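# Latch the two unlatched rail devices, keep stand upright

## Task

Four devices sit on the rail and two of them are currently unlatched; latch both so that every device on the rail is latched, and make sure the stand is still upright when you finish, with the result holding once the robot lets go.

## Robot and tools

ROBOT. Two arms: left_arm (a left hand, on the +y side) and right_arm (a right hand). The arm names do not match image sides. Calibrated bases in the scene frame: left_arm at (+0.006, +0.371, 0) m, right_arm at (-0.005, -0.389, 0) m, each turned only slightly about z. A camera stand is bolted to the floor behind the arms.

SCENE FRAME. Origin at table-top height, halfway between the nominal bases; +x points out over the table, +z up, +y toward left_arm. All reported positions, orientations, velocities and all offsets use these axes.

HAND POINT. Each hand has a reference point 0.05 m in front of the palm. Its +z runs along the straight fingers, +y points out of the palm, +x runs across the palm away from the thumb on the right hand and toward the thumb on the left hand. Straight fingertips extend 0.06 to 0.07 m past the point and lie 0.06 m behind it (-y). A wrist bracket on the little-finger side can strike objects, and with fingers level the wrist can hang up to 0.11 m (palm down) or 0.23 m (palm up) below the point. Printed positions can be off by a few cm.

THE 28-NUMBER ROW. One flat list serves both arms, every number in [-1, 1]: left arm dx, dy, dz, rx, ry, rz, then left hand little, ring, middle, index, thumb_bend, thumb_turn, force_limit, speed; then the same fourteen for the right arm. Always send all 28, even if one arm is idle.
- dx, dy, dz, rx, ry, rz are an offset, not a pose: the desired hand-point pose relative to that arm's Hand target at the moment the action or move begins, along scene axes. 1.0 equals 0.6 m or 180 degrees; rx, ry, rz form one rotation vector, turning about the Hand target position. Every row of one action and every target in one move counts from that same start, not from the previous row. Sending the same offset again moves farther. All six zeros re-request the current Hand target. Per control step the commanded orientation is clipped to within 32 degrees of the measured one.
- Finger numbers are absolute targets: -1 open/straight, +1 curled. thumb_bend -1 straight, +1 fully bent; thumb_turn -1 beside the palm, +1 opposite the fingers. force_limit maps -1..+1 to about 0..10 N at the fingertip (0..15 N for the two thumb motors). speed rises linearly from near zero at -1 to full at +0.48 and stays full above; use -0.94 or lower for gentle grips. There is no no-change value: to keep a hand as it is, repeat the eight hand numbers of the last row actually run for it; before any has run, use its hand_measured plus hand_force_limit and hand_speed. With the thumb turned in, the hand grips objects about 0.035 to 0.065 m thick, handles down to about 0.025 m.

TOOLS.
- execute_actions(actions, cameras): actions is a list of actions; each action is up to 15 rows, one per 1/30 s step, and a short action repeats its final row to fill 15 steps. Images return only for an empty list or when cameras names them.
- move(target, speed, blend, stop_force, zero, blocking, cameras): target is one row or a list of up to 15 rows, all offsets from the same starting Hand targets. speed is m/s, 0.002 to 3.6, default 0.25 (turns up to twice that in rad/s), one value or one per target. blend, in m, rounds corners in a list; 0 stops at each. stop_force (3 to 120 N, both arms) ends an arm's path when its wrist sensor feels that much push against the motion; omit it when backing off something already pressed, and do not rely on it while the hand turns. zero (default true) re-zeroes before the move. blocking=false returns after about 0.5 s while the move runs; not allowed with stop_force. Paths are straight, do not avoid obstacles or the other arm, and stop after 10 s. Avoid paths passing near an arm's own base.
- wait(seconds 0 to 10, cameras): arms hold their last command.
- stop(cameras): brakes a running move.
- zoom_image(camera, region [x0, y0, x1, y1] in pixels, at most 504 by 504): closer look at the newest image of cam_high, cam_low, cam_left_wrist or cam_right_wrist.
- show_instructions(): shows the reference pages.
- zero_wrist_force(arm): tares left_arm or right_arm wrist sensor.
- finished_scene(scene=1): ends the scene for good.

CAMERAS. cam_high and cam_low are 896x504, the wrist cameras 672x504 fisheye; calibrations are given but approximate.

RESULTS. Per arm: end_effector_position (m), end_effector_quat_wxyz, velocities, Hand target (last commanded pose after clipping; the next offsets count from it; the hand often rests a little short and a new action re-requests it), joint positions and torques, Wrist force and Wrist torque in the hand's own axes plus a peak line, hand_measured, hand_stopped_by (moving, target, force, stalled, fault) and hand_load_n, all six in row order. A move adds a move: line: done, off_target, moving, held or fault, plus limits=paced (pose clipped) or limits=held. Unnamed arms are done. Neither done nor off_target proves contact or no contact.

AVOID. Contact torque at a joint limit (wrist joints 26.6 N m, others 142 N m) or about 150 N on any part stops that arm for 10 s. The arms are stiff: a target even slightly past a firm surface can fault, and faster touches hit harder. Keep the arms from touching or pressing each other, including one hand gripping the other's fingers. Do not knock the stand over, drop or fling parts, let anything leave the table, or overload fingers. Motors heat when holding loads, stretched out or pushing at unreachable poses: a MOTOR HOT line appears near 70 °C and 85 °C brakes the arm for 30 s or more.

Each tool is called after "Request:" by a JSON object that holds its "method" and its "body", one argument or row to a line.

Reference images:

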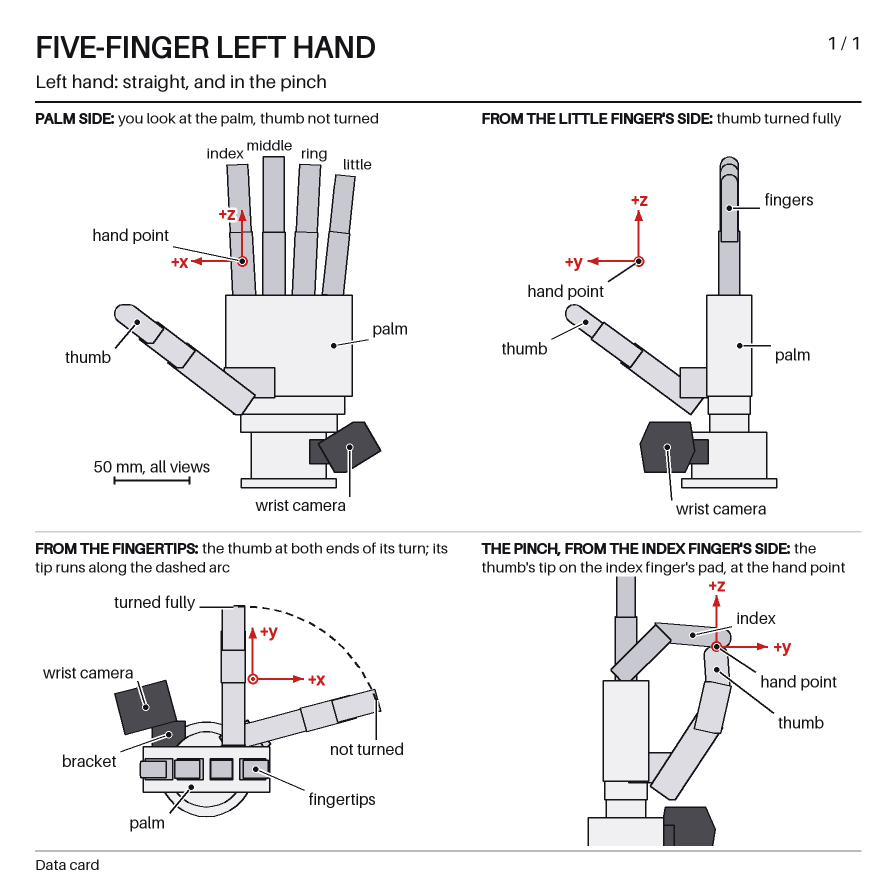

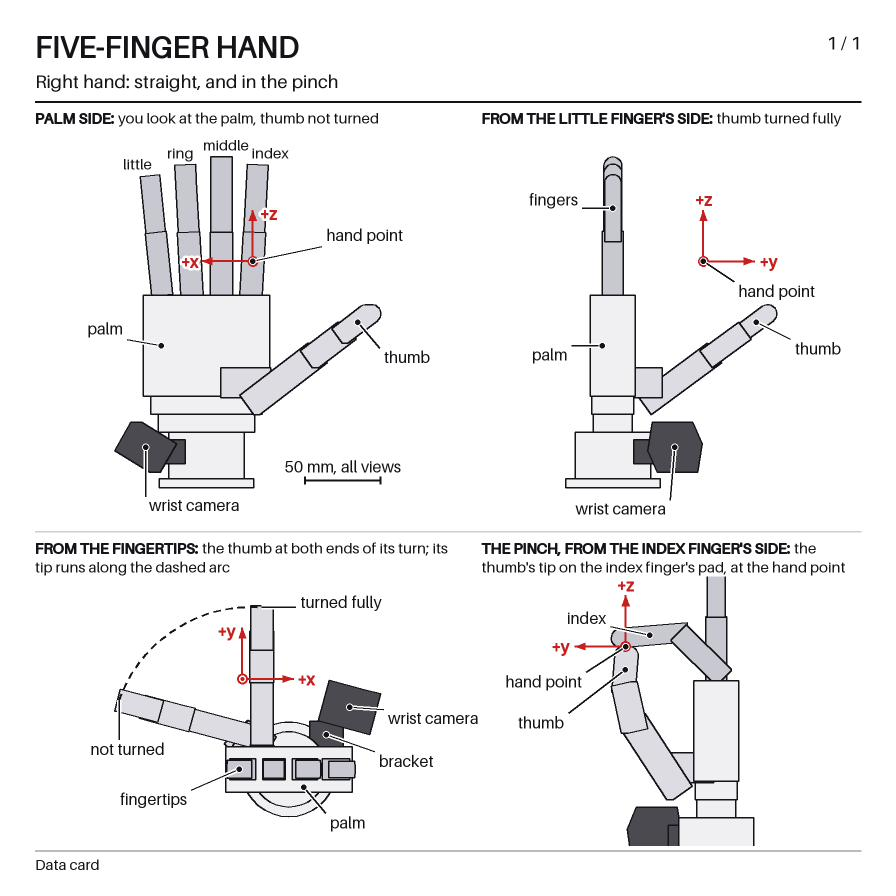

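## Session

Request:
{"method": "execute_actions", "body": {
  "actions": []
}}

Scene clock: 0.00 s.
left_arm: end_effector_position=(+0.2703, +0.0803, +0.1193) hand_measured=(+1.000, +1.000, -0.550, -0.550, -0.322, +0.948) hand_load_n=(+0.0, +0.0, +0.0, +0.0, +0.0, +0.0) hand_stopped_by=(target, target, target, target, target, target) hand_force_limit=0.00 hand_speed=-0.80 end_effector_quat_wxyz=(+0.292, +0.401, +0.817, -0.294) | right_arm: end_effector_position=(+0.4113, +0.0307, +0.2933) hand_measured=(+1.000, +1.000, -0.550, -0.550, -0.322, +0.948) hand_load_n=(+0.0, +0.0, +0.0, +0.0, +0.0, +0.0) hand_stopped_by=(target, target, target, target, target, target) hand_force_limit=0.00 hand_speed=-0.80 end_effector_quat_wxyz=(-0.300, +0.637, -0.643, +0.302)
Joint positions: left_arm=[2.959 -1.459 -2.276 2.632 -0.827 5.309] | right_arm=[0.649 -1.53 1.938 -2.726 -2.09 0.495]
Joint velocities: within noise
Joint torques (N m): no reading
Motor temperatures (°C): left_arm=[38 38 39 42 45 41] | right_arm=[36 36 40 37 37 36]
Wrist force (N): no reading
Wrist torque (N m): no reading
Wrist force, peak (N): no reading
Hand target: left_arm +0.2703, +0.0803, +0.1193; +0.292, +0.401, +0.817, -0.294 | right_arm +0.4113, +0.0307, +0.2933; -0.300, +0.637, -0.643, +0.302

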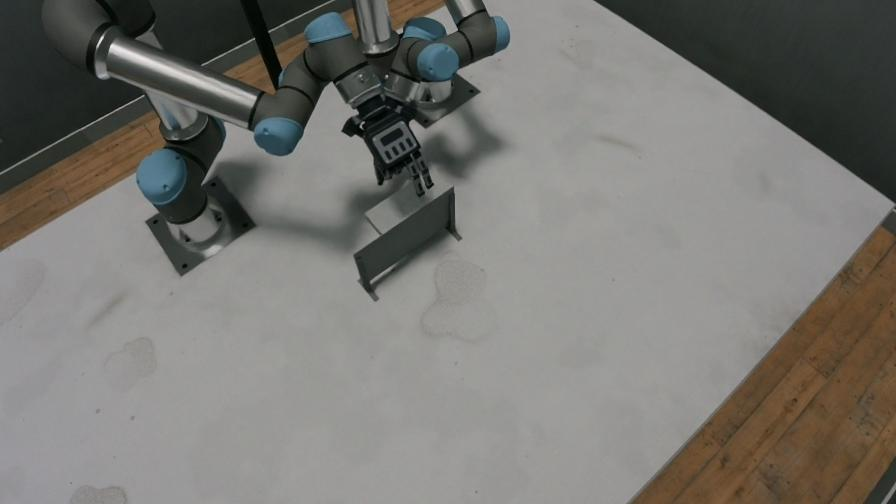

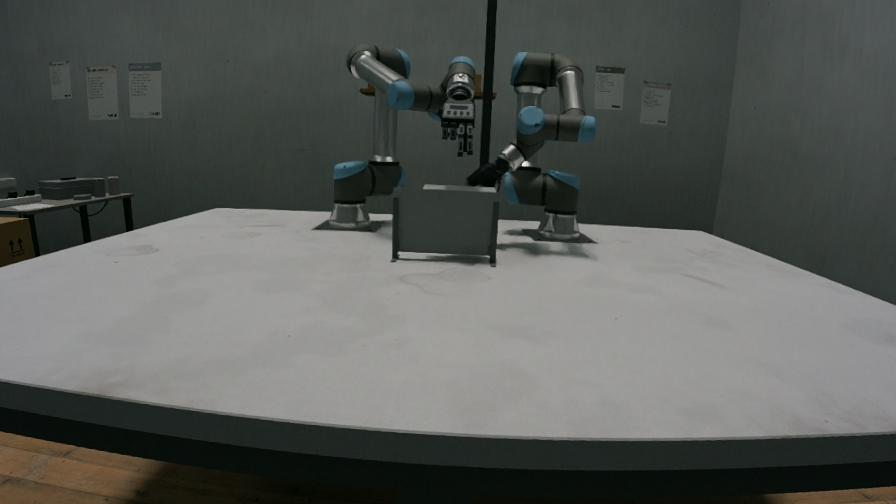

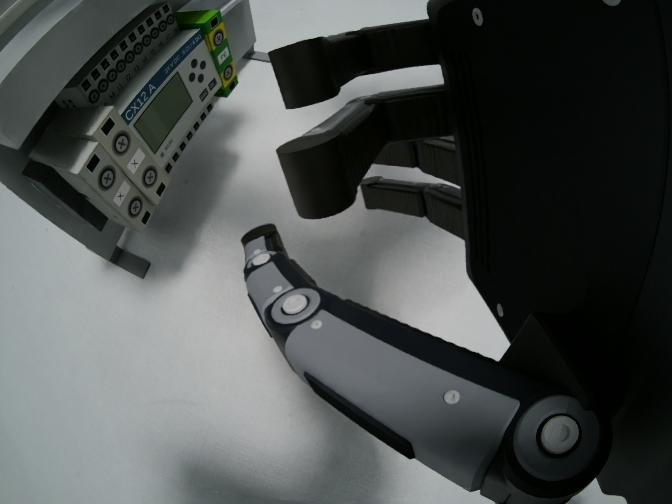

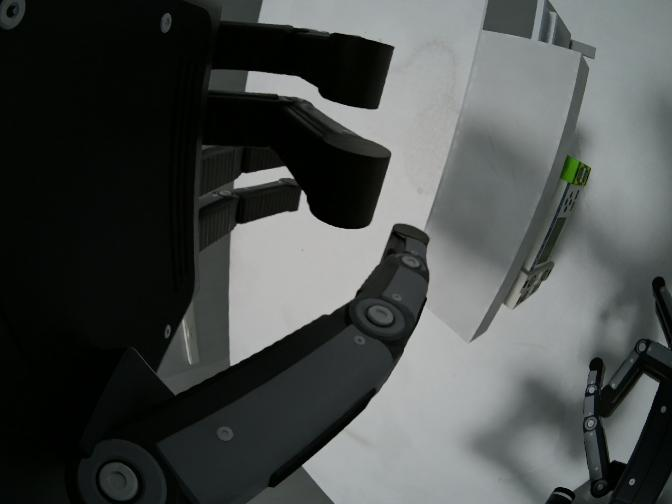

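Request:
{"method": "zoom_image", "body": {
  "camera": "cam_left_wrist",
  "region": [0, 0, 300, 290]
}}

Request:
{"method": "zoom_image", "body": {
  "camera": "cam_high",
  "region": [320, 130, 500, 310]
}}

Request:
{"method": "zoom_image", "body": {
  "camera": "cam_right_wrist",
  "region": [400, 0, 672, 370]
}}

Request:
{"method": "zoom_image", "body": {
  "camera": "cam_low",
  "region": [370, 120, 530, 280]
}}

Scaled by 1.680 from the camera's 672x504 image, which has a finer 960x720 frame.

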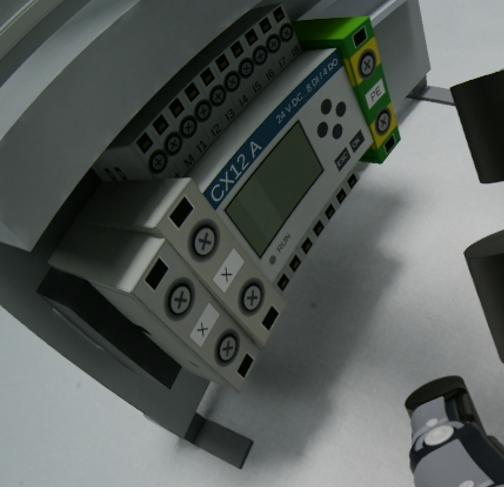

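Scaled by 2.800.

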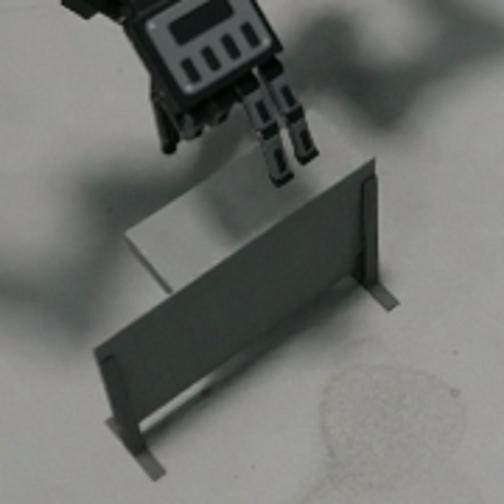

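Scaled by 1.362 from the camera's 672x504 image, which has a finer 960x720 frame.

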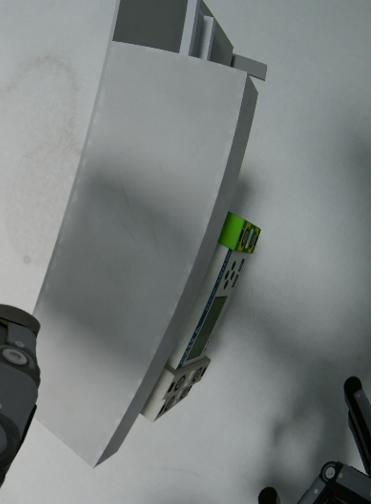

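Scaled by 3.150.

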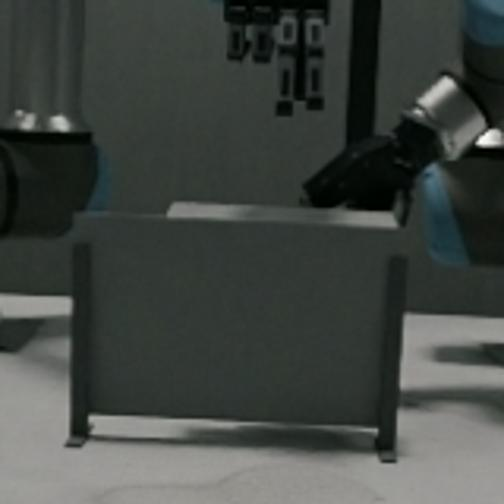

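Request:
{"method": "move", "body": {
  "target": [
    [0.0387, 0.092, 0.0567, -0.240, -0.0915, -0.0448, -1, -1, -1, -1, -1, -1, 0, 0.4, 0.115, -0.052, 0.028, -0.1735, 0, 0.469, 1, 1, 1, 1, -1, 0.948, -0.4, 0.2],
    [0.0387, 0.092, 0.0567, -0.240, -0.0915, -0.0448, -1, -1, -1, -1, -1, -1, 0, 0.4, 0.215, -0.052, -0.005, -0.3464, 0, 0.936, 1, 1, 1, 1, -1, 0.948, -0.4, 0.2]
  ],
  "speed": 0.5,
  "blend": [0.03, 0],
  "cameras": ["all"]
}}

Scene clock: 113.13 s.
left_arm: end_effector_position=(+0.2948, +0.1336, +0.1533) hand_measured=(-1.000, -1.000, -1.000, -1.000, -1.000, -1.000) hand_load_n=(+0.0, +0.0, +0.0, +0.0, +0.0, +0.0) hand_stopped_by=(target, target, target, target, target, target) hand_force_limit=0.00 hand_speed=0.40 end_effector_quat_wxyz=(+0.437, +0.291, +0.758, -0.387) | right_arm: end_effector_position=(+0.5403, -0.0004, +0.2903) hand_measured=(+1.000, +1.000, +1.000, +1.000, -1.000, +0.948) hand_load_n=(+0.0, +0.0, +0.0, +0.0, +0.0, +0.0) hand_stopped_by=(target, target, target, target, target, target) hand_force_limit=-0.40 hand_speed=0.20 end_effector_quat_wxyz=(-0.063, +0.709, +0.700, -0.058)
Joint positions: left_arm=[3.688 -1.535 -2.656 2.28 -0.345 6.284] | right_arm=[0.427 -1.158 1.132 -1.396 -1.486 -2.664]
Joint torques (N m): left_arm=[-10.32 -3.37 0.63 -1.11 3.98 -1.87] | right_arm=[-12.6 -44.88 -13.23 -2.79 -0.88 -2.23]
Wrist force (N): left_arm=[0.1 -0.1 -0.4] | right_arm=[0.2 0.4 -0.6]
Wrist torque (N m): left_arm=[0.02 -0.01 0.12] | right_arm=[0.17 -0.06 -0.11]
Wrist force, peak (N): left_arm=[-0.3 -0.6 0.3] | right_arm=[0.3 0.4 -0.7]
Hand target: left_arm +0.2935, +0.1355, +0.1534; +0.509, +0.358, +0.573, -0.533 | right_arm +0.5403, -0.0005, +0.2903; -0.063, +0.709, +0.700, -0.058
Off the commanded pose: left_arm 0.002 m, 29 deg | right_arm 0.000 m, 0 deg.
joint sent to its limit (left arm) — joint 6 (wrist 3), upper limit. The joint targets are off in orientation, not in position.
move: off_target (left_arm)
camera_calibration:
cam_left_wrist: T_world_to_cam=[[-0.881903, -0.456736, 0.116785, 0.29741], [-0.409496, 0.619424, -0.669797, 0.144807], [0.233581, -0.638519, -0.733303, 0.247952], [0, 0, 0, 1]] pos_world=[0.263668, 0.204463, 0.244083]
cam_right_wrist: T_world_to_cam=[[0.963923, 0.194575, -0.18164, -0.462643], [0.258243, -0.84901, 0.46097, -0.278322], [-0.064521, -0.491247, -0.868627, 0.400077], [0, 0, 0, 1]] pos_world=[0.54364, 0.0502569, 0.391781]

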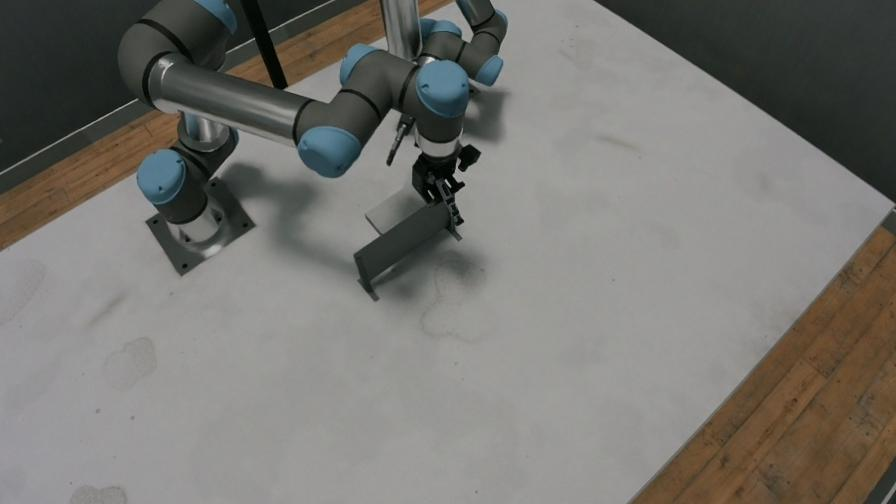

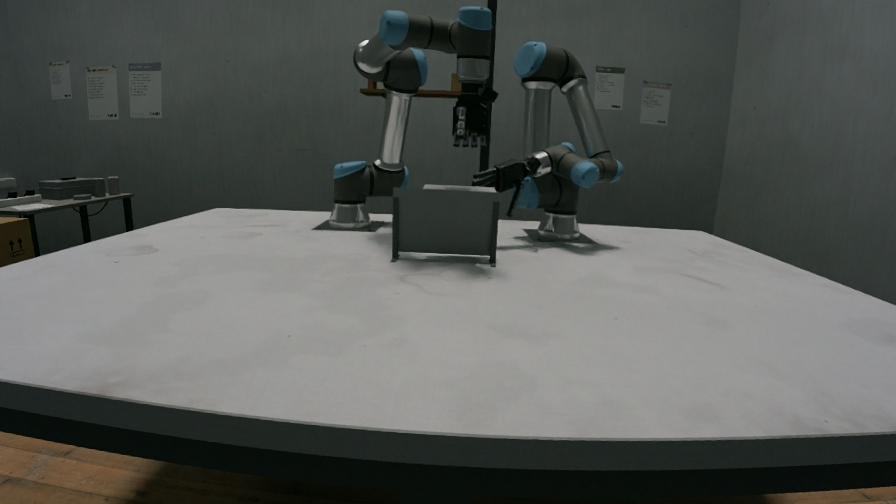

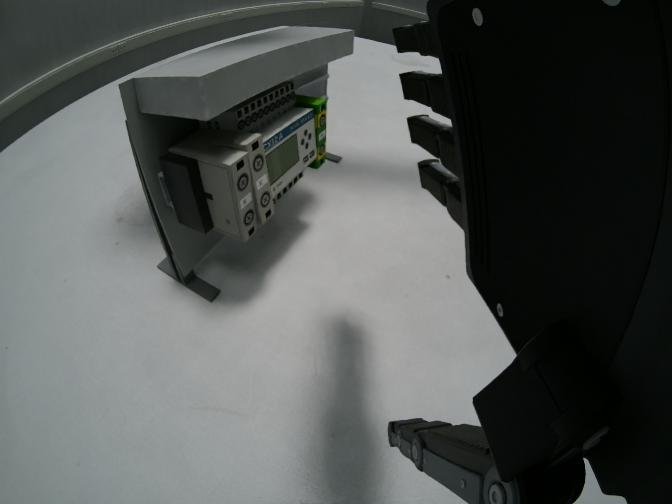

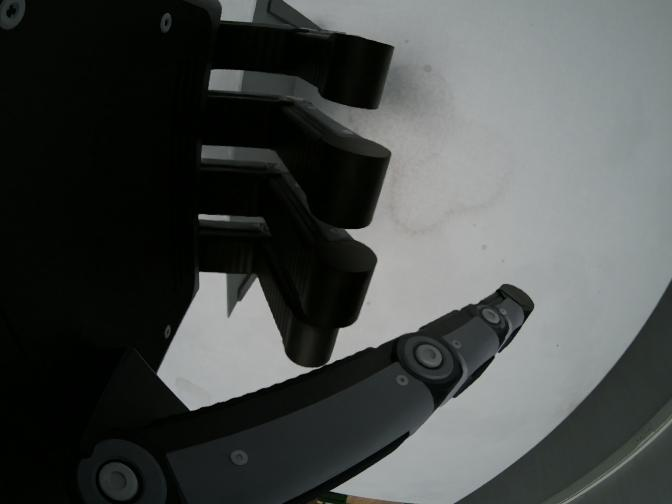

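Request:
{"method": "zoom_image", "body": {
  "camera": "cam_left_wrist",
  "region": [110, 20, 370, 310]
}}

Request:
{"method": "zoom_image", "body": {
  "camera": "cam_left_wrist",
  "region": [150, 70, 340, 250]
}}

Scaled by 1.738 from the camera's 672x504 image, which has a finer 960x720 frame.

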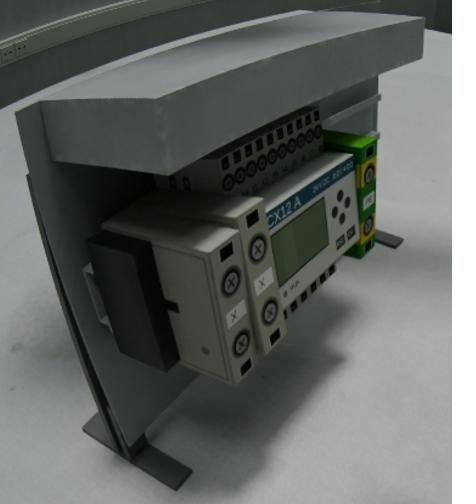

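Scaled by 2.653 from the camera's 672x504 image, which has a finer 960x720 frame.

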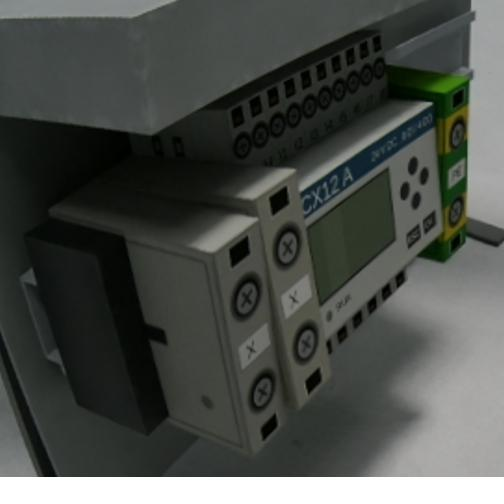

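Request:
{"method": "move", "body": {
  "target": [0.0, -0.13, -0.055, 0.088, 0.123, 0.108, -1, -1, -1, -1, -1, -1, 0, 0.4, 0, 0, 0, 0, 0, 0, 1, 1, 1, 1, -1, 0.948, -0.4, 0.2],
  "speed": 0.3,
  "cameras": ["cam_left_wrist", "cam_right_wrist"]
}}

Request:
{"method": "zoom_image", "body": {
  "camera": "cam_left_wrist",
  "region": [60, 20, 330, 260]
}}

Scene clock: 163.63 s.
left_arm: end_effector_position=(+0.2940, +0.1300, +0.1518) hand_measured=(-1.000, -1.000, -1.000, -1.000, -1.000, -1.000) hand_load_n=(+0.0, +0.0, +0.0, +0.0, +0.0, +0.0) hand_stopped_by=(target, target, target, target, target, target) hand_force_limit=0.00 hand_speed=0.40 end_effector_quat_wxyz=(+0.437, +0.288, +0.757, -0.391) | right_arm: end_effector_position=(+0.5403, -0.0005, +0.2903) hand_measured=(+1.000, +1.000, +1.000, +1.000, -1.000, +0.948) hand_load_n=(+0.0, +0.0, +0.0, +0.0, +0.0, +0.0) hand_stopped_by=(target, target, target, target, target, target) hand_force_limit=-0.40 hand_speed=0.20 end_effector_quat_wxyz=(-0.063, +0.709, +0.700, -0.058)
Joint positions: left_arm=[3.668 -1.534 -2.649 2.317 -0.332 6.227] | right_arm=[0.427 -1.158 1.132 -1.396 -1.486 -2.664]
Joint torques (N m): left_arm=[13.91 15.57 0.07 -1.18 -1.23 1.73] | right_arm=[-9.84 -47.05 -14.55 -1.92 -1 -2.35]
Wrist force (N): left_arm=[0.1 -0.1 -0.2] | right_arm=[-0.1 0.3 -0.6]
Wrist torque (N m): left_arm=[0.01 0.00 -0.04] | right_arm=[0.15 -0.02 -0.10]
Wrist force, peak (N): left_arm=[1.0 -0.8 1.4] | right_arm=[0.0 0.2 -0.9]
Hand target: left_arm +0.2940, +0.1300, +0.1518; +0.437, +0.288, +0.757, -0.391 (not the last commanded pose) | right_arm +0.5403, -0.0005, +0.2903; -0.063, +0.709, +0.700, -0.058
Off the commanded pose: left_arm 0.079 m, 9 deg | right_arm 0.000 m, 0 deg.
move: held (left_arm; a check stopped the path); limits=held
pose unreachable (left arm): on one or more control steps of this call, first in action 0 (counted from 0), this arm could not follow its commanded pose, so it was not sent that pose on those steps. It may still have moved: this result reports where it is.
cause: moving toward the commanded pose would bring two parts of the arm too close to each other (joints 3 (elbow) to 5 (wrist 2) lie between them).
camera_calibration:
cam_left_wrist: T_world_to_cam=[[-0.880821, -0.456556, 0.125341, 0.293578], [-0.413176, 0.611997, -0.674348, 0.148483], [0.231169, -0.645768, -0.727698, 0.245507], [0, 0, 0, 1]] pos_world=[0.263186, 0.201704, 0.241987]
cam_right_wrist: T_world_to_cam=[[0.963902, 0.194687, -0.181634, -0.46262], [0.258347, -0.848913, 0.461089, -0.278515], [-0.0644233, -0.491369, -0.868566, 0.399958], [0, 0, 0, 1]] pos_world=[0.543641, 0.0501577, 0.391782]
Images, in order (width x height): cam_left_wrist 672x504, cam_right_wrist 672x504.

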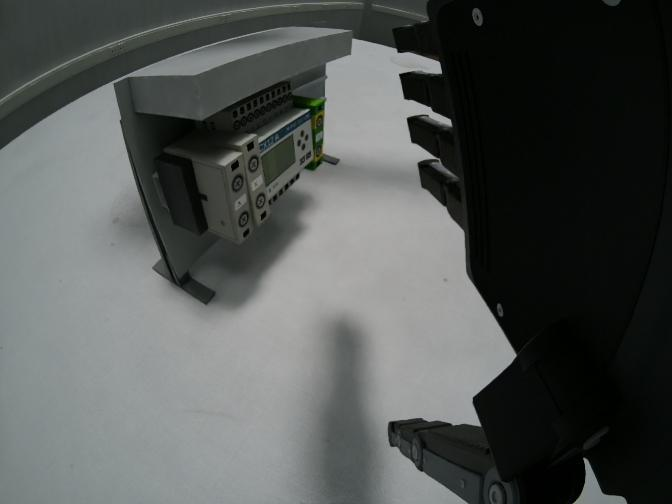

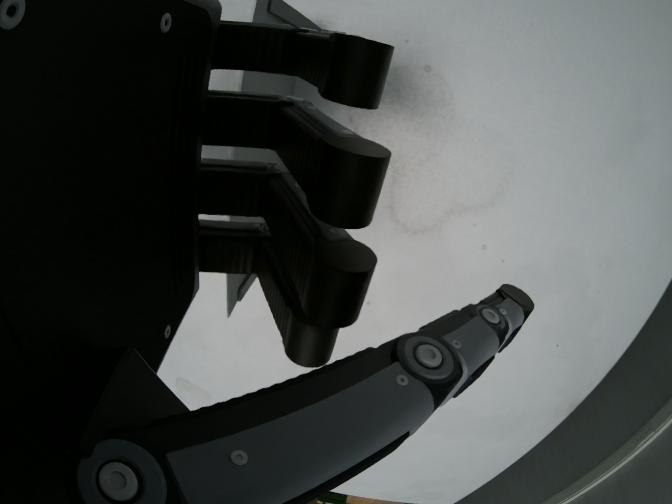

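Scaled by 1.867 from the camera's 672x504 image, which has a finer 960x720 frame.

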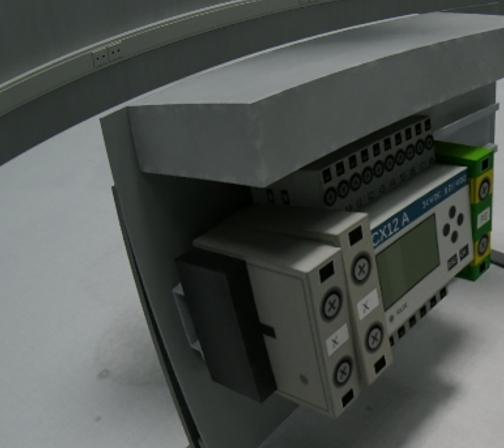

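Request:
{"method": "move", "body": {
  "target": [-0.09, -0.083, 0.013, -0.1907, 0.4085, 0.6448, 1, 1, 1, 1, -1, 0.948, 0, 0.4, 0, 0, -0.4, 0, 0, 0, 1, 1, 1, 1, -1, 0.948, -0.4, 0.2],
  "speed": 0.5,
  "cameras": ["all"]
}}

Scene clock: 201.07 s.
left_arm: end_effector_position=(+0.2936, +0.1300, +0.1517) hand_measured=(+1.000, +1.000, +1.000, +1.000, -1.000, +0.948) hand_load_n=(+0.0, +0.0, +0.0, +0.0, +0.0, +0.5) hand_stopped_by=(target, target, target, target, target, target) hand_force_limit=0.00 hand_speed=0.40 end_effector_quat_wxyz=(+0.437, +0.281, +0.759, -0.392) | right_arm: end_effector_position=(+0.5403, -0.0005, +0.2771) hand_measured=(+1.000, +1.000, +1.000, +1.000, -1.000, +0.948) hand_load_n=(+0.0, +0.0, +0.0, +0.0, +0.0, +0.0) hand_stopped_by=(target, target, target, target, target, target) hand_force_limit=-0.40 hand_speed=0.20 end_effector_quat_wxyz=(-0.063, +0.709, +0.700, -0.058)
Joint positions: left_arm=[3.667 -1.522 -2.649 2.327 -0.329 6.194] | right_arm=[0.427 -1.159 1.166 -1.43 -1.486 -2.664]
Joint torques (N m): left_arm=[-3.5 -5.14 9.54 -3.58 -1.11 0.66] | right_arm=[-11.82 -42.39 -33.25 -1.98 -0.89 -1.65]
Wrist force (N): left_arm=[0.1 -0.3 -0.3] | right_arm=[0.1 0.1 -0.6]
Wrist torque (N m): left_arm=[0.01 -0.02 -0.06] | right_arm=[0.12 -0.05 -0.09]
Wrist force, peak (N): left_arm=[-0.3 -0.4 -0.1] | right_arm=[-0.2 0.3 -1.1]
Hand target: left_arm +0.2936, +0.1300, +0.1517; +0.437, +0.281, +0.759, -0.392 (not the last commanded pose) | right_arm +0.5403, -0.0005, +0.2771; -0.063, +0.709, +0.700, -0.058 (not the last commanded pose)
Off the commanded pose: left_arm 0.074 m, 141 deg | right_arm 0.227 m, 0 deg.
move: held (left_arm; a check stopped the path), off_target (right_arm; braked when a check withheld steps of left_arm); limits=held
pose unreachable (left arm): on one or more control steps of this call, first in action 0 (counted from 0), this arm could not follow its commanded pose, so it was not sent that pose on those steps. It may still have moved: this result reports where it is.
cause: moving toward the commanded pose would bring two parts of the arm too close to each other (joints 3 (elbow) to 5 (wrist 2) lie between them).
camera_calibration:
cam_left_wrist: T_world_to_cam=[[-0.874806, -0.465598, 0.133914, 0.291331], [-0.424677, 0.603928, -0.674478, 0.152722], [0.233162, -0.646907, -0.726049, 0.24488], [0, 0, 0, 1]] pos_world=[0.262619, 0.201825, 0.241789]
cam_right_wrist: T_world_to_cam=[[0.963902, 0.194687, -0.181634, -0.465018], [0.258347, -0.848913, 0.461089, -0.272429], [-0.0644233, -0.491369, -0.868566, 0.388493], [0, 0, 0, 1]] pos_world=[0.543641, 0.0501577, 0.378582]

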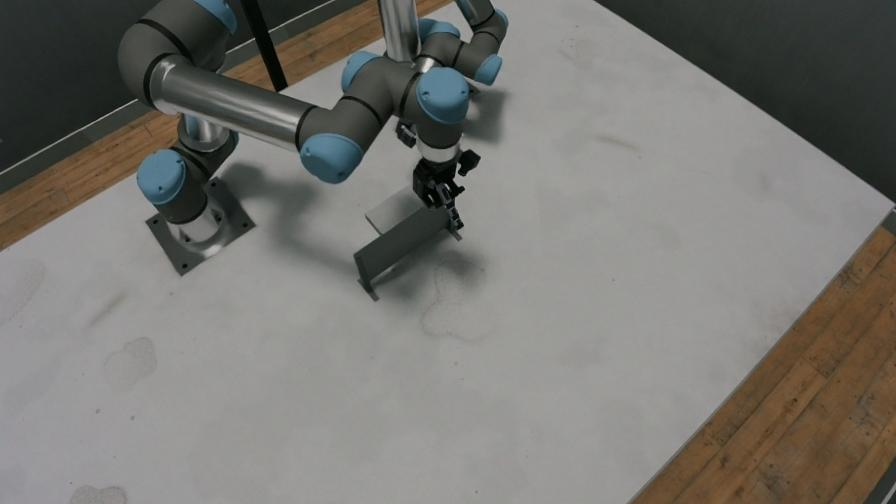

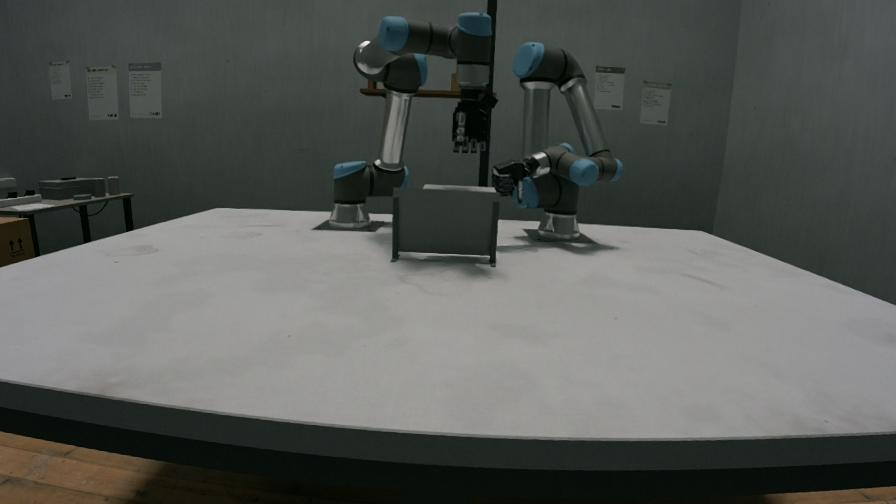

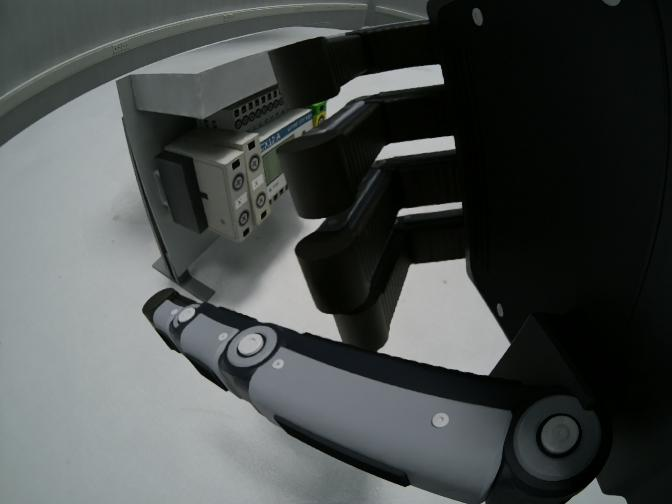

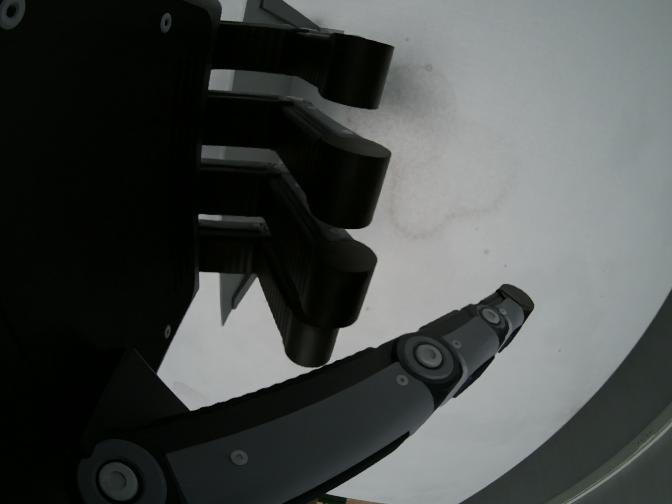

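Request:
{"method": "move", "body": {
  "target": [
    [0.0, -0.1, 0.1, 0, 0, 0, 1, 1, 1, 1, -1, 0.948, 0, 0.4, 0, 0, -0.1, 0, 0, 0, 1, 1, 1, 1, -1, 0.948, -0.4, 0.2],
    [-0.04, -0.133, 0.08, 0.1223, 0.0391, -0.0571, 1, 1, 1, 1, -1, 0.948, 0, 0.4, 0, 0, -0.2, 0, 0, 0, 1, 1, 1, 1, -1, 0.948, -0.4, 0.2],
    [-0.073, -0.083, 0.013, -0.1907, 0.4085, 0.6448, 1, 1, 1, 1, -1, 0.948, 0, 0.4, 0, 0, -0.378, 0, 0, 0, 1, 1, 1, 1, -1, 0.948, -0.4, 0.2]
  ],
  "speed": 0.5,
  "blend": [0.02, 0.02, 0],
  "cameras": ["all"]
}}

Scene clock: 215.53 s.
left_arm: end_effector_position=(+0.2498, +0.0802, +0.1595) hand_measured=(+1.000, +1.000, +1.000, +1.000, -1.000, +0.948) hand_load_n=(+0.5, +0.0, +0.0, +0.0, +0.0, +0.0) hand_stopped_by=(target, target, target, target, target, target) hand_force_limit=0.00 hand_speed=0.40 end_effector_quat_wxyz=(-0.139, +0.788, -0.592, +0.102) | right_arm: end_effector_position=(+0.5402, -0.0005, +0.0502) hand_measured=(+1.000, +1.000, +1.000, +1.000, -1.000, +0.948) hand_load_n=(+0.0, +0.0, +0.0, +0.0, +0.0, +0.0) hand_stopped_by=(target, target, target, target, target, target) hand_force_limit=-0.40 hand_speed=0.20 end_effector_quat_wxyz=(-0.063, +0.709, +0.700, -0.058)
Joint positions: left_arm=[2.579 -1.679 -1.842 2.196 -1.818 2.378] | right_arm=[0.427 -1.011 1.549 -1.959 -1.486 -2.664]
Joint torques (N m): left_arm=[-17.04 34.21 9.88 -2.01 -2.9 -1.82] | right_arm=[9.83 -49.21 -28.86 -0.48 0.16 -1.7]
Wrist force (N): left_arm=[-0.5 -0.7 -0.3] | right_arm=[0.0 0.1 -0.6]
Wrist torque (N m): left_arm=[-0.08 0.04 -0.23] | right_arm=[0.12 -0.04 -0.09]
Wrist force, peak (N): left_arm=[-1.2 -2.0 -0.4] | right_arm=[-0.3 -0.1 -2.6]
Hand target: left_arm +0.2498, +0.0802, +0.1595; -0.139, +0.788, -0.592, +0.102 | right_arm +0.5403, -0.0005, +0.0503; -0.063, +0.709, +0.700, -0.058
Off the commanded pose: left_arm 0.000 m, 0 deg | right_arm 0.000 m, 0 deg.
move: done
camera_calibration:
cam_left_wrist: T_world_to_cam=[[0.931283, 0.0140305, 0.364027, -0.297581], [-0.132971, -0.917223, 0.375528, 0.0510865], [0.339163, -0.398127, -0.852328, 0.202232], [0, 0, 0, 1]] pos_world=[0.215336, 0.131547, 0.261512]
cam_right_wrist: T_world_to_cam=[[0.963869, 0.194711, -0.181779, -0.506173], [0.258444, -0.848865, 0.461124, -0.167953], [-0.0645199, -0.491443, -0.868517, 0.191415], [0, 0, 0, 1]] pos_world=[0.543641, 0.050058, 0.151682]

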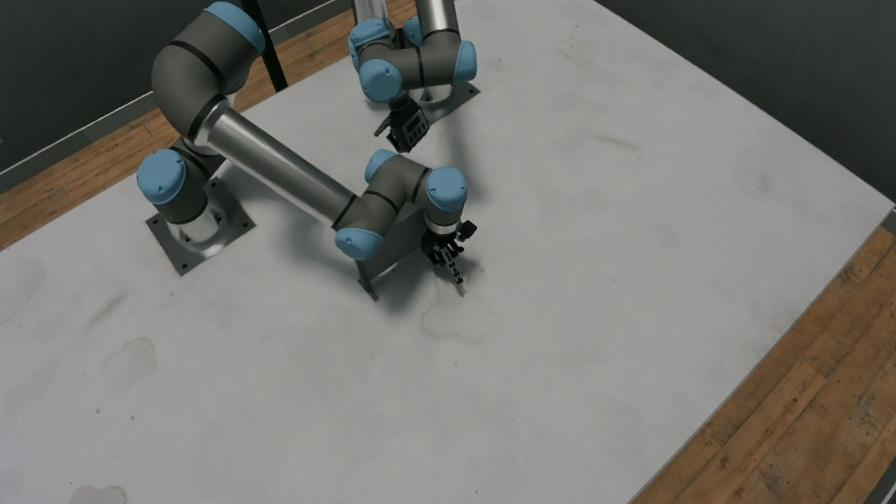

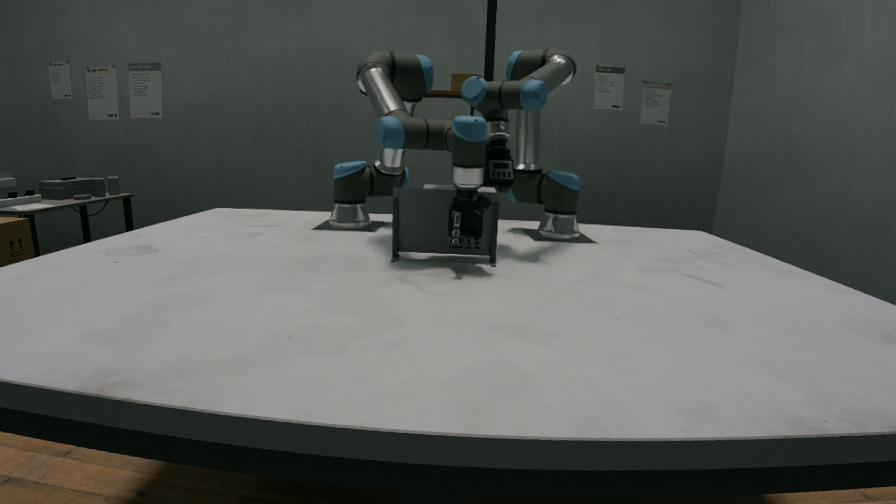

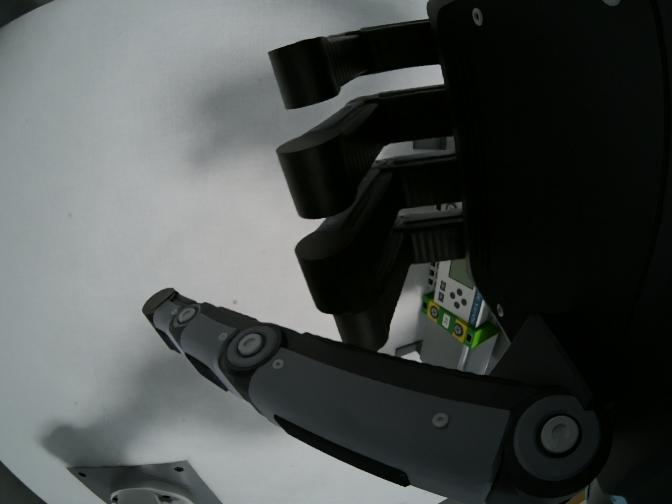

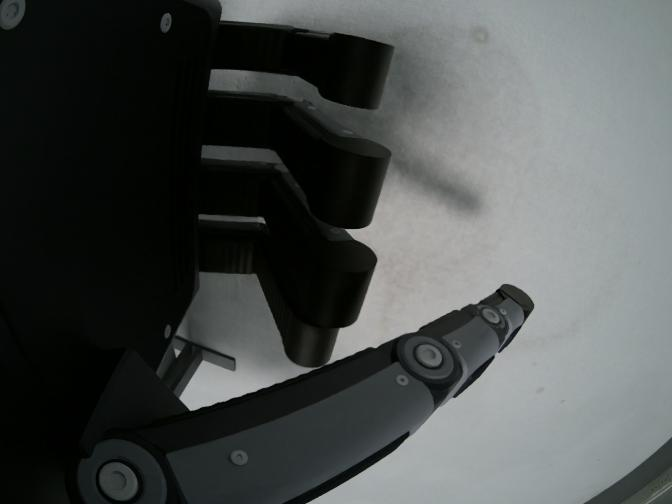

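Request:
{"method": "zoom_image", "body": {
  "camera": "cam_low",
  "region": [370, 100, 540, 280]
}}

Request:
{"method": "zoom_image", "body": {
  "camera": "cam_high",
  "region": [330, 100, 510, 310]
}}

Request:
{"method": "zoom_image", "body": {
  "camera": "cam_left_wrist",
  "region": [360, 120, 560, 400]
}}

Scaled by 2.800.

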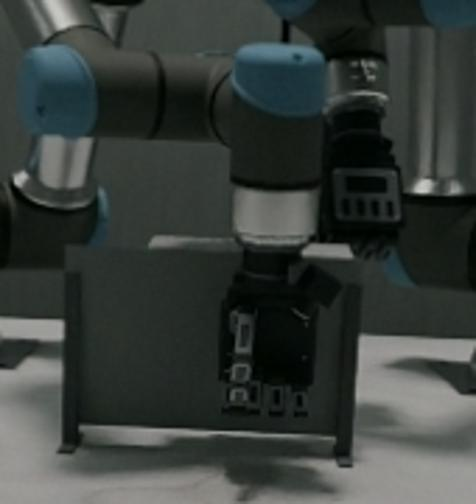

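Scaled by 2.400.

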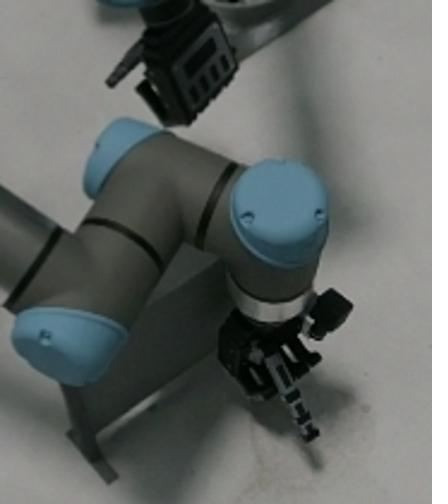

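Scaled by 1.800 from the camera's 672x504 image, which has a finer 960x720 frame.

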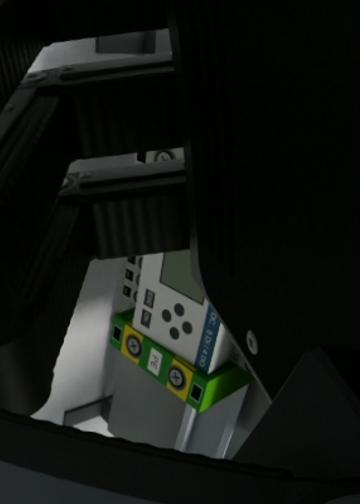

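Request:
{"method": "move", "body": {
  "target": [0.0587, -0.038, -0.1947, 0, 0, 0, 1, 1, 1, 1, -1, 0.948, 0, 0.4, -0.0305, 0, 0, 0, 0, 0, 1, 1, 1, 1, -1, 0.948, -0.4, 0.2],
  "speed": 0.25,
  "cameras": ["all"]
}}

Request:
{"method": "zoom_image", "body": {
  "camera": "cam_low",
  "region": [370, 100, 540, 280]
}}

Request:
{"method": "zoom_image", "body": {
  "camera": "cam_high",
  "region": [330, 120, 510, 310]
}}

Request:
{"method": "zoom_image", "body": {
  "camera": "cam_left_wrist",
  "region": [360, 80, 560, 420]
}}

Scene clock: 248.80 s.
left_arm: end_effector_position=(+0.2698, +0.0673, +0.0904) hand_measured=(+1.000, +1.000, +1.000, +1.000, -1.000, +0.948) hand_load_n=(+0.0, +0.0, +0.0, +0.0, +0.0, +0.0) hand_stopped_by=(target, target, target, target, target, target) hand_force_limit=0.00 hand_speed=0.40 end_effector_quat_wxyz=(-0.139, +0.788, -0.592, +0.102) | right_arm: end_effector_position=(+0.5237, -0.0004, +0.0503) hand_measured=(+1.000, +1.000, +1.000, +1.000, -1.000, +0.948) hand_load_n=(+0.0, +0.0, +0.0, +0.0, +0.0, +0.0) hand_stopped_by=(target, target, target, target, target, target) hand_force_limit=-0.40 hand_speed=0.20 end_effector_quat_wxyz=(-0.063, +0.709, +0.700, -0.058)
Joint positions: left_arm=[2.574 -1.809 -1.883 2.365 -1.819 2.374] | right_arm=[0.439 -1.038 1.593 -1.978 -1.484 -2.653]
Joint torques (N m): left_arm=[3.53 37.54 26.06 -0.81 -1.21 -1.59] | right_arm=[-4.75 -33.17 -32.6 -1.13 0.94 0.2]
Wrist force (N): left_arm=[-0.7 -0.6 -0.4] | right_arm=[-0.1 0.2 -0.5]
Wrist torque (N m): left_arm=[-0.05 0.07 -0.12] | right_arm=[0.12 -0.02 -0.13]
Wrist force, peak (N): left_arm=[0.7 0.4 9.6] | right_arm=[0.0 0.7 -0.9]
Hand target: left_arm +0.2699, +0.0673, +0.0904; -0.139, +0.788, -0.592, +0.102 (not the last commanded pose) | right_arm +0.5238, -0.0005, +0.0503; -0.063, +0.709, +0.700, -0.058 (not the last commanded pose)
Off the commanded pose: left_arm 0.051 m, 0 deg | right_arm 0.002 m, 0 deg.
move: held (left_arm; a check stopped the path); limits=held
pose unreachable (left arm): on one or more control steps of this call, first in action 0 (counted from 0), this arm could not follow its commanded pose, so it was not sent that pose on those steps. It may still have moved: this result reports where it is.
cause: moving toward the commanded pose would bring a part of the arm too close to another arm (a part of this arm just beyond joint 4 (wrist 1) and a part of the right arm just beyond its joint 4 (wrist 1), along the way the arms are being sent, or toward where that arm still pushes).
camera_calibration:
cam_left_wrist: T_world_to_cam=[[0.931382, 0.0140141, 0.363773, -0.290845], [-0.132805, -0.917314, 0.375364, 0.0678654], [0.338955, -0.397919, -0.852508, 0.131477], [0, 0, 0, 1]] pos_world=[0.235336, 0.118647, 0.192412]
cam_right_wrist: T_world_to_cam=[[0.963908, 0.194734, -0.18155, -0.49023], [0.258349, -0.848901, 0.461112, -0.16357], [-0.0643237, -0.491372, -0.868571, 0.190381], [0, 0, 0, 1]] pos_world=[0.527041, 0.0501578, 0.151782]

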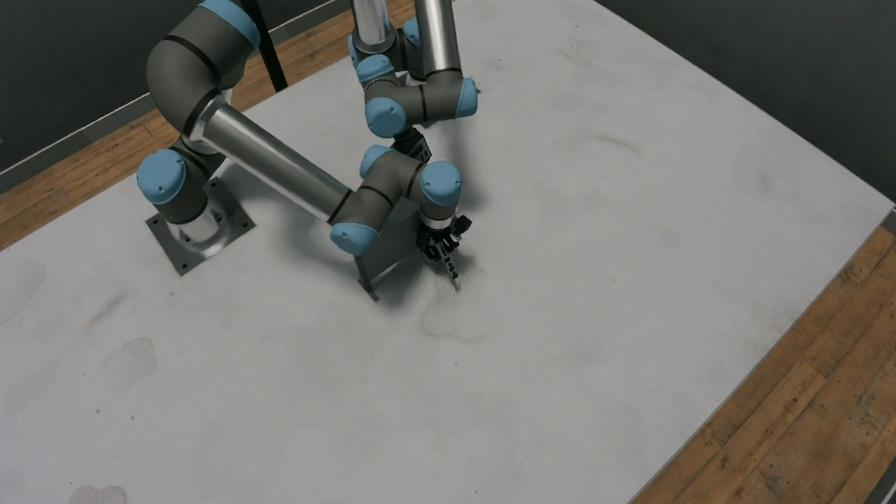

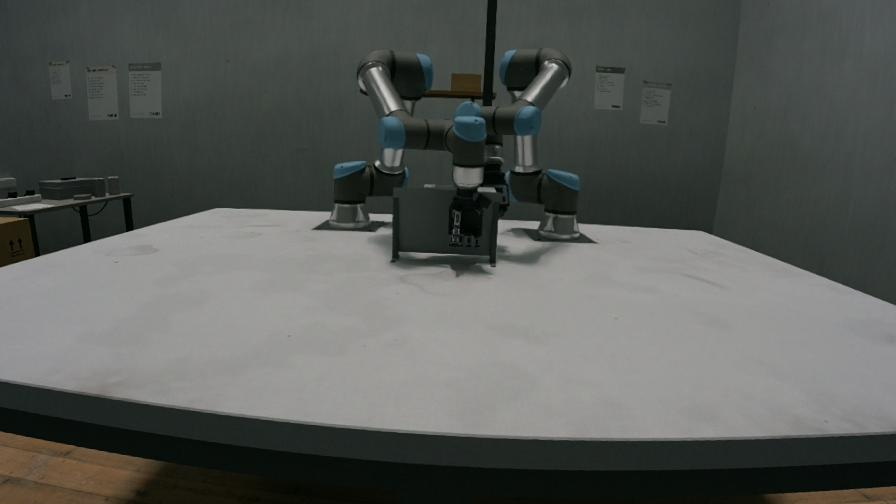

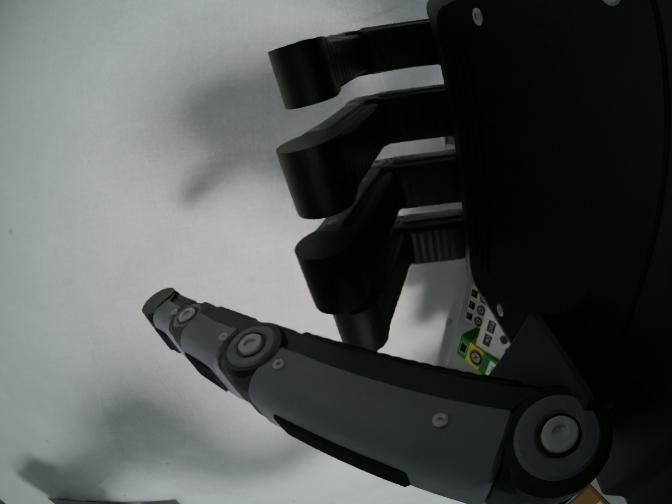

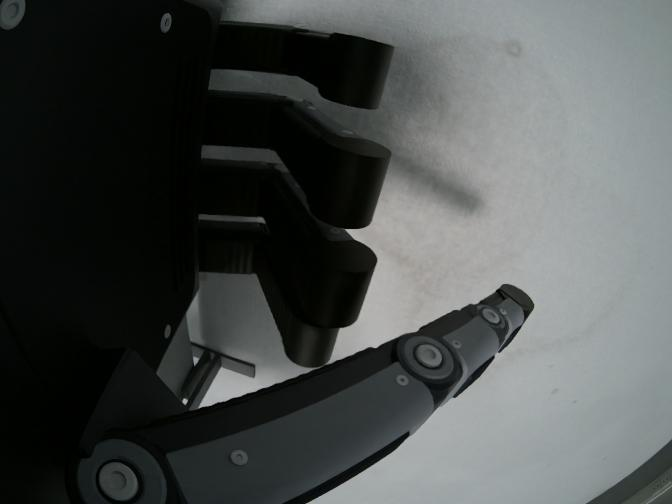

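Scaled by 2.800.

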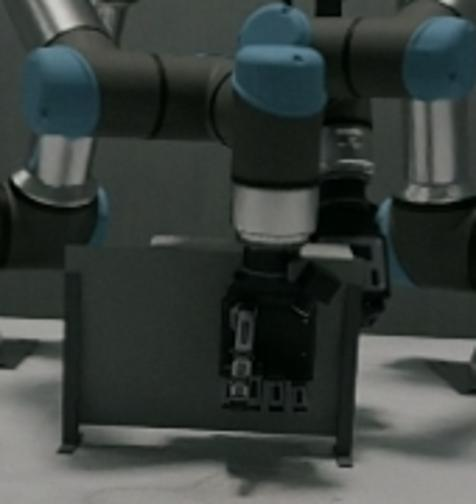

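Scaled by 2.653.

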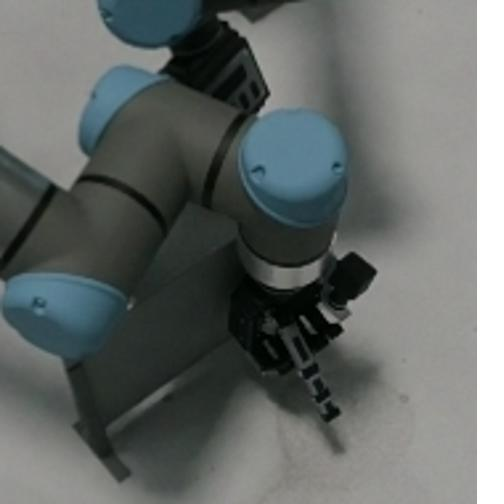

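Scaled by 1.482 from the camera's 672x504 image, which has a finer 960x720 frame.

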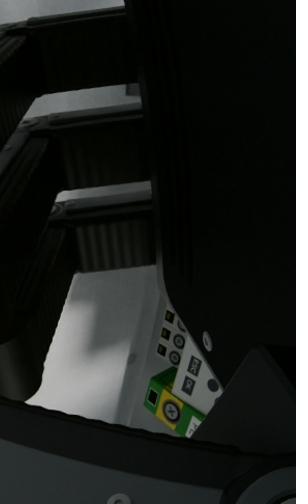

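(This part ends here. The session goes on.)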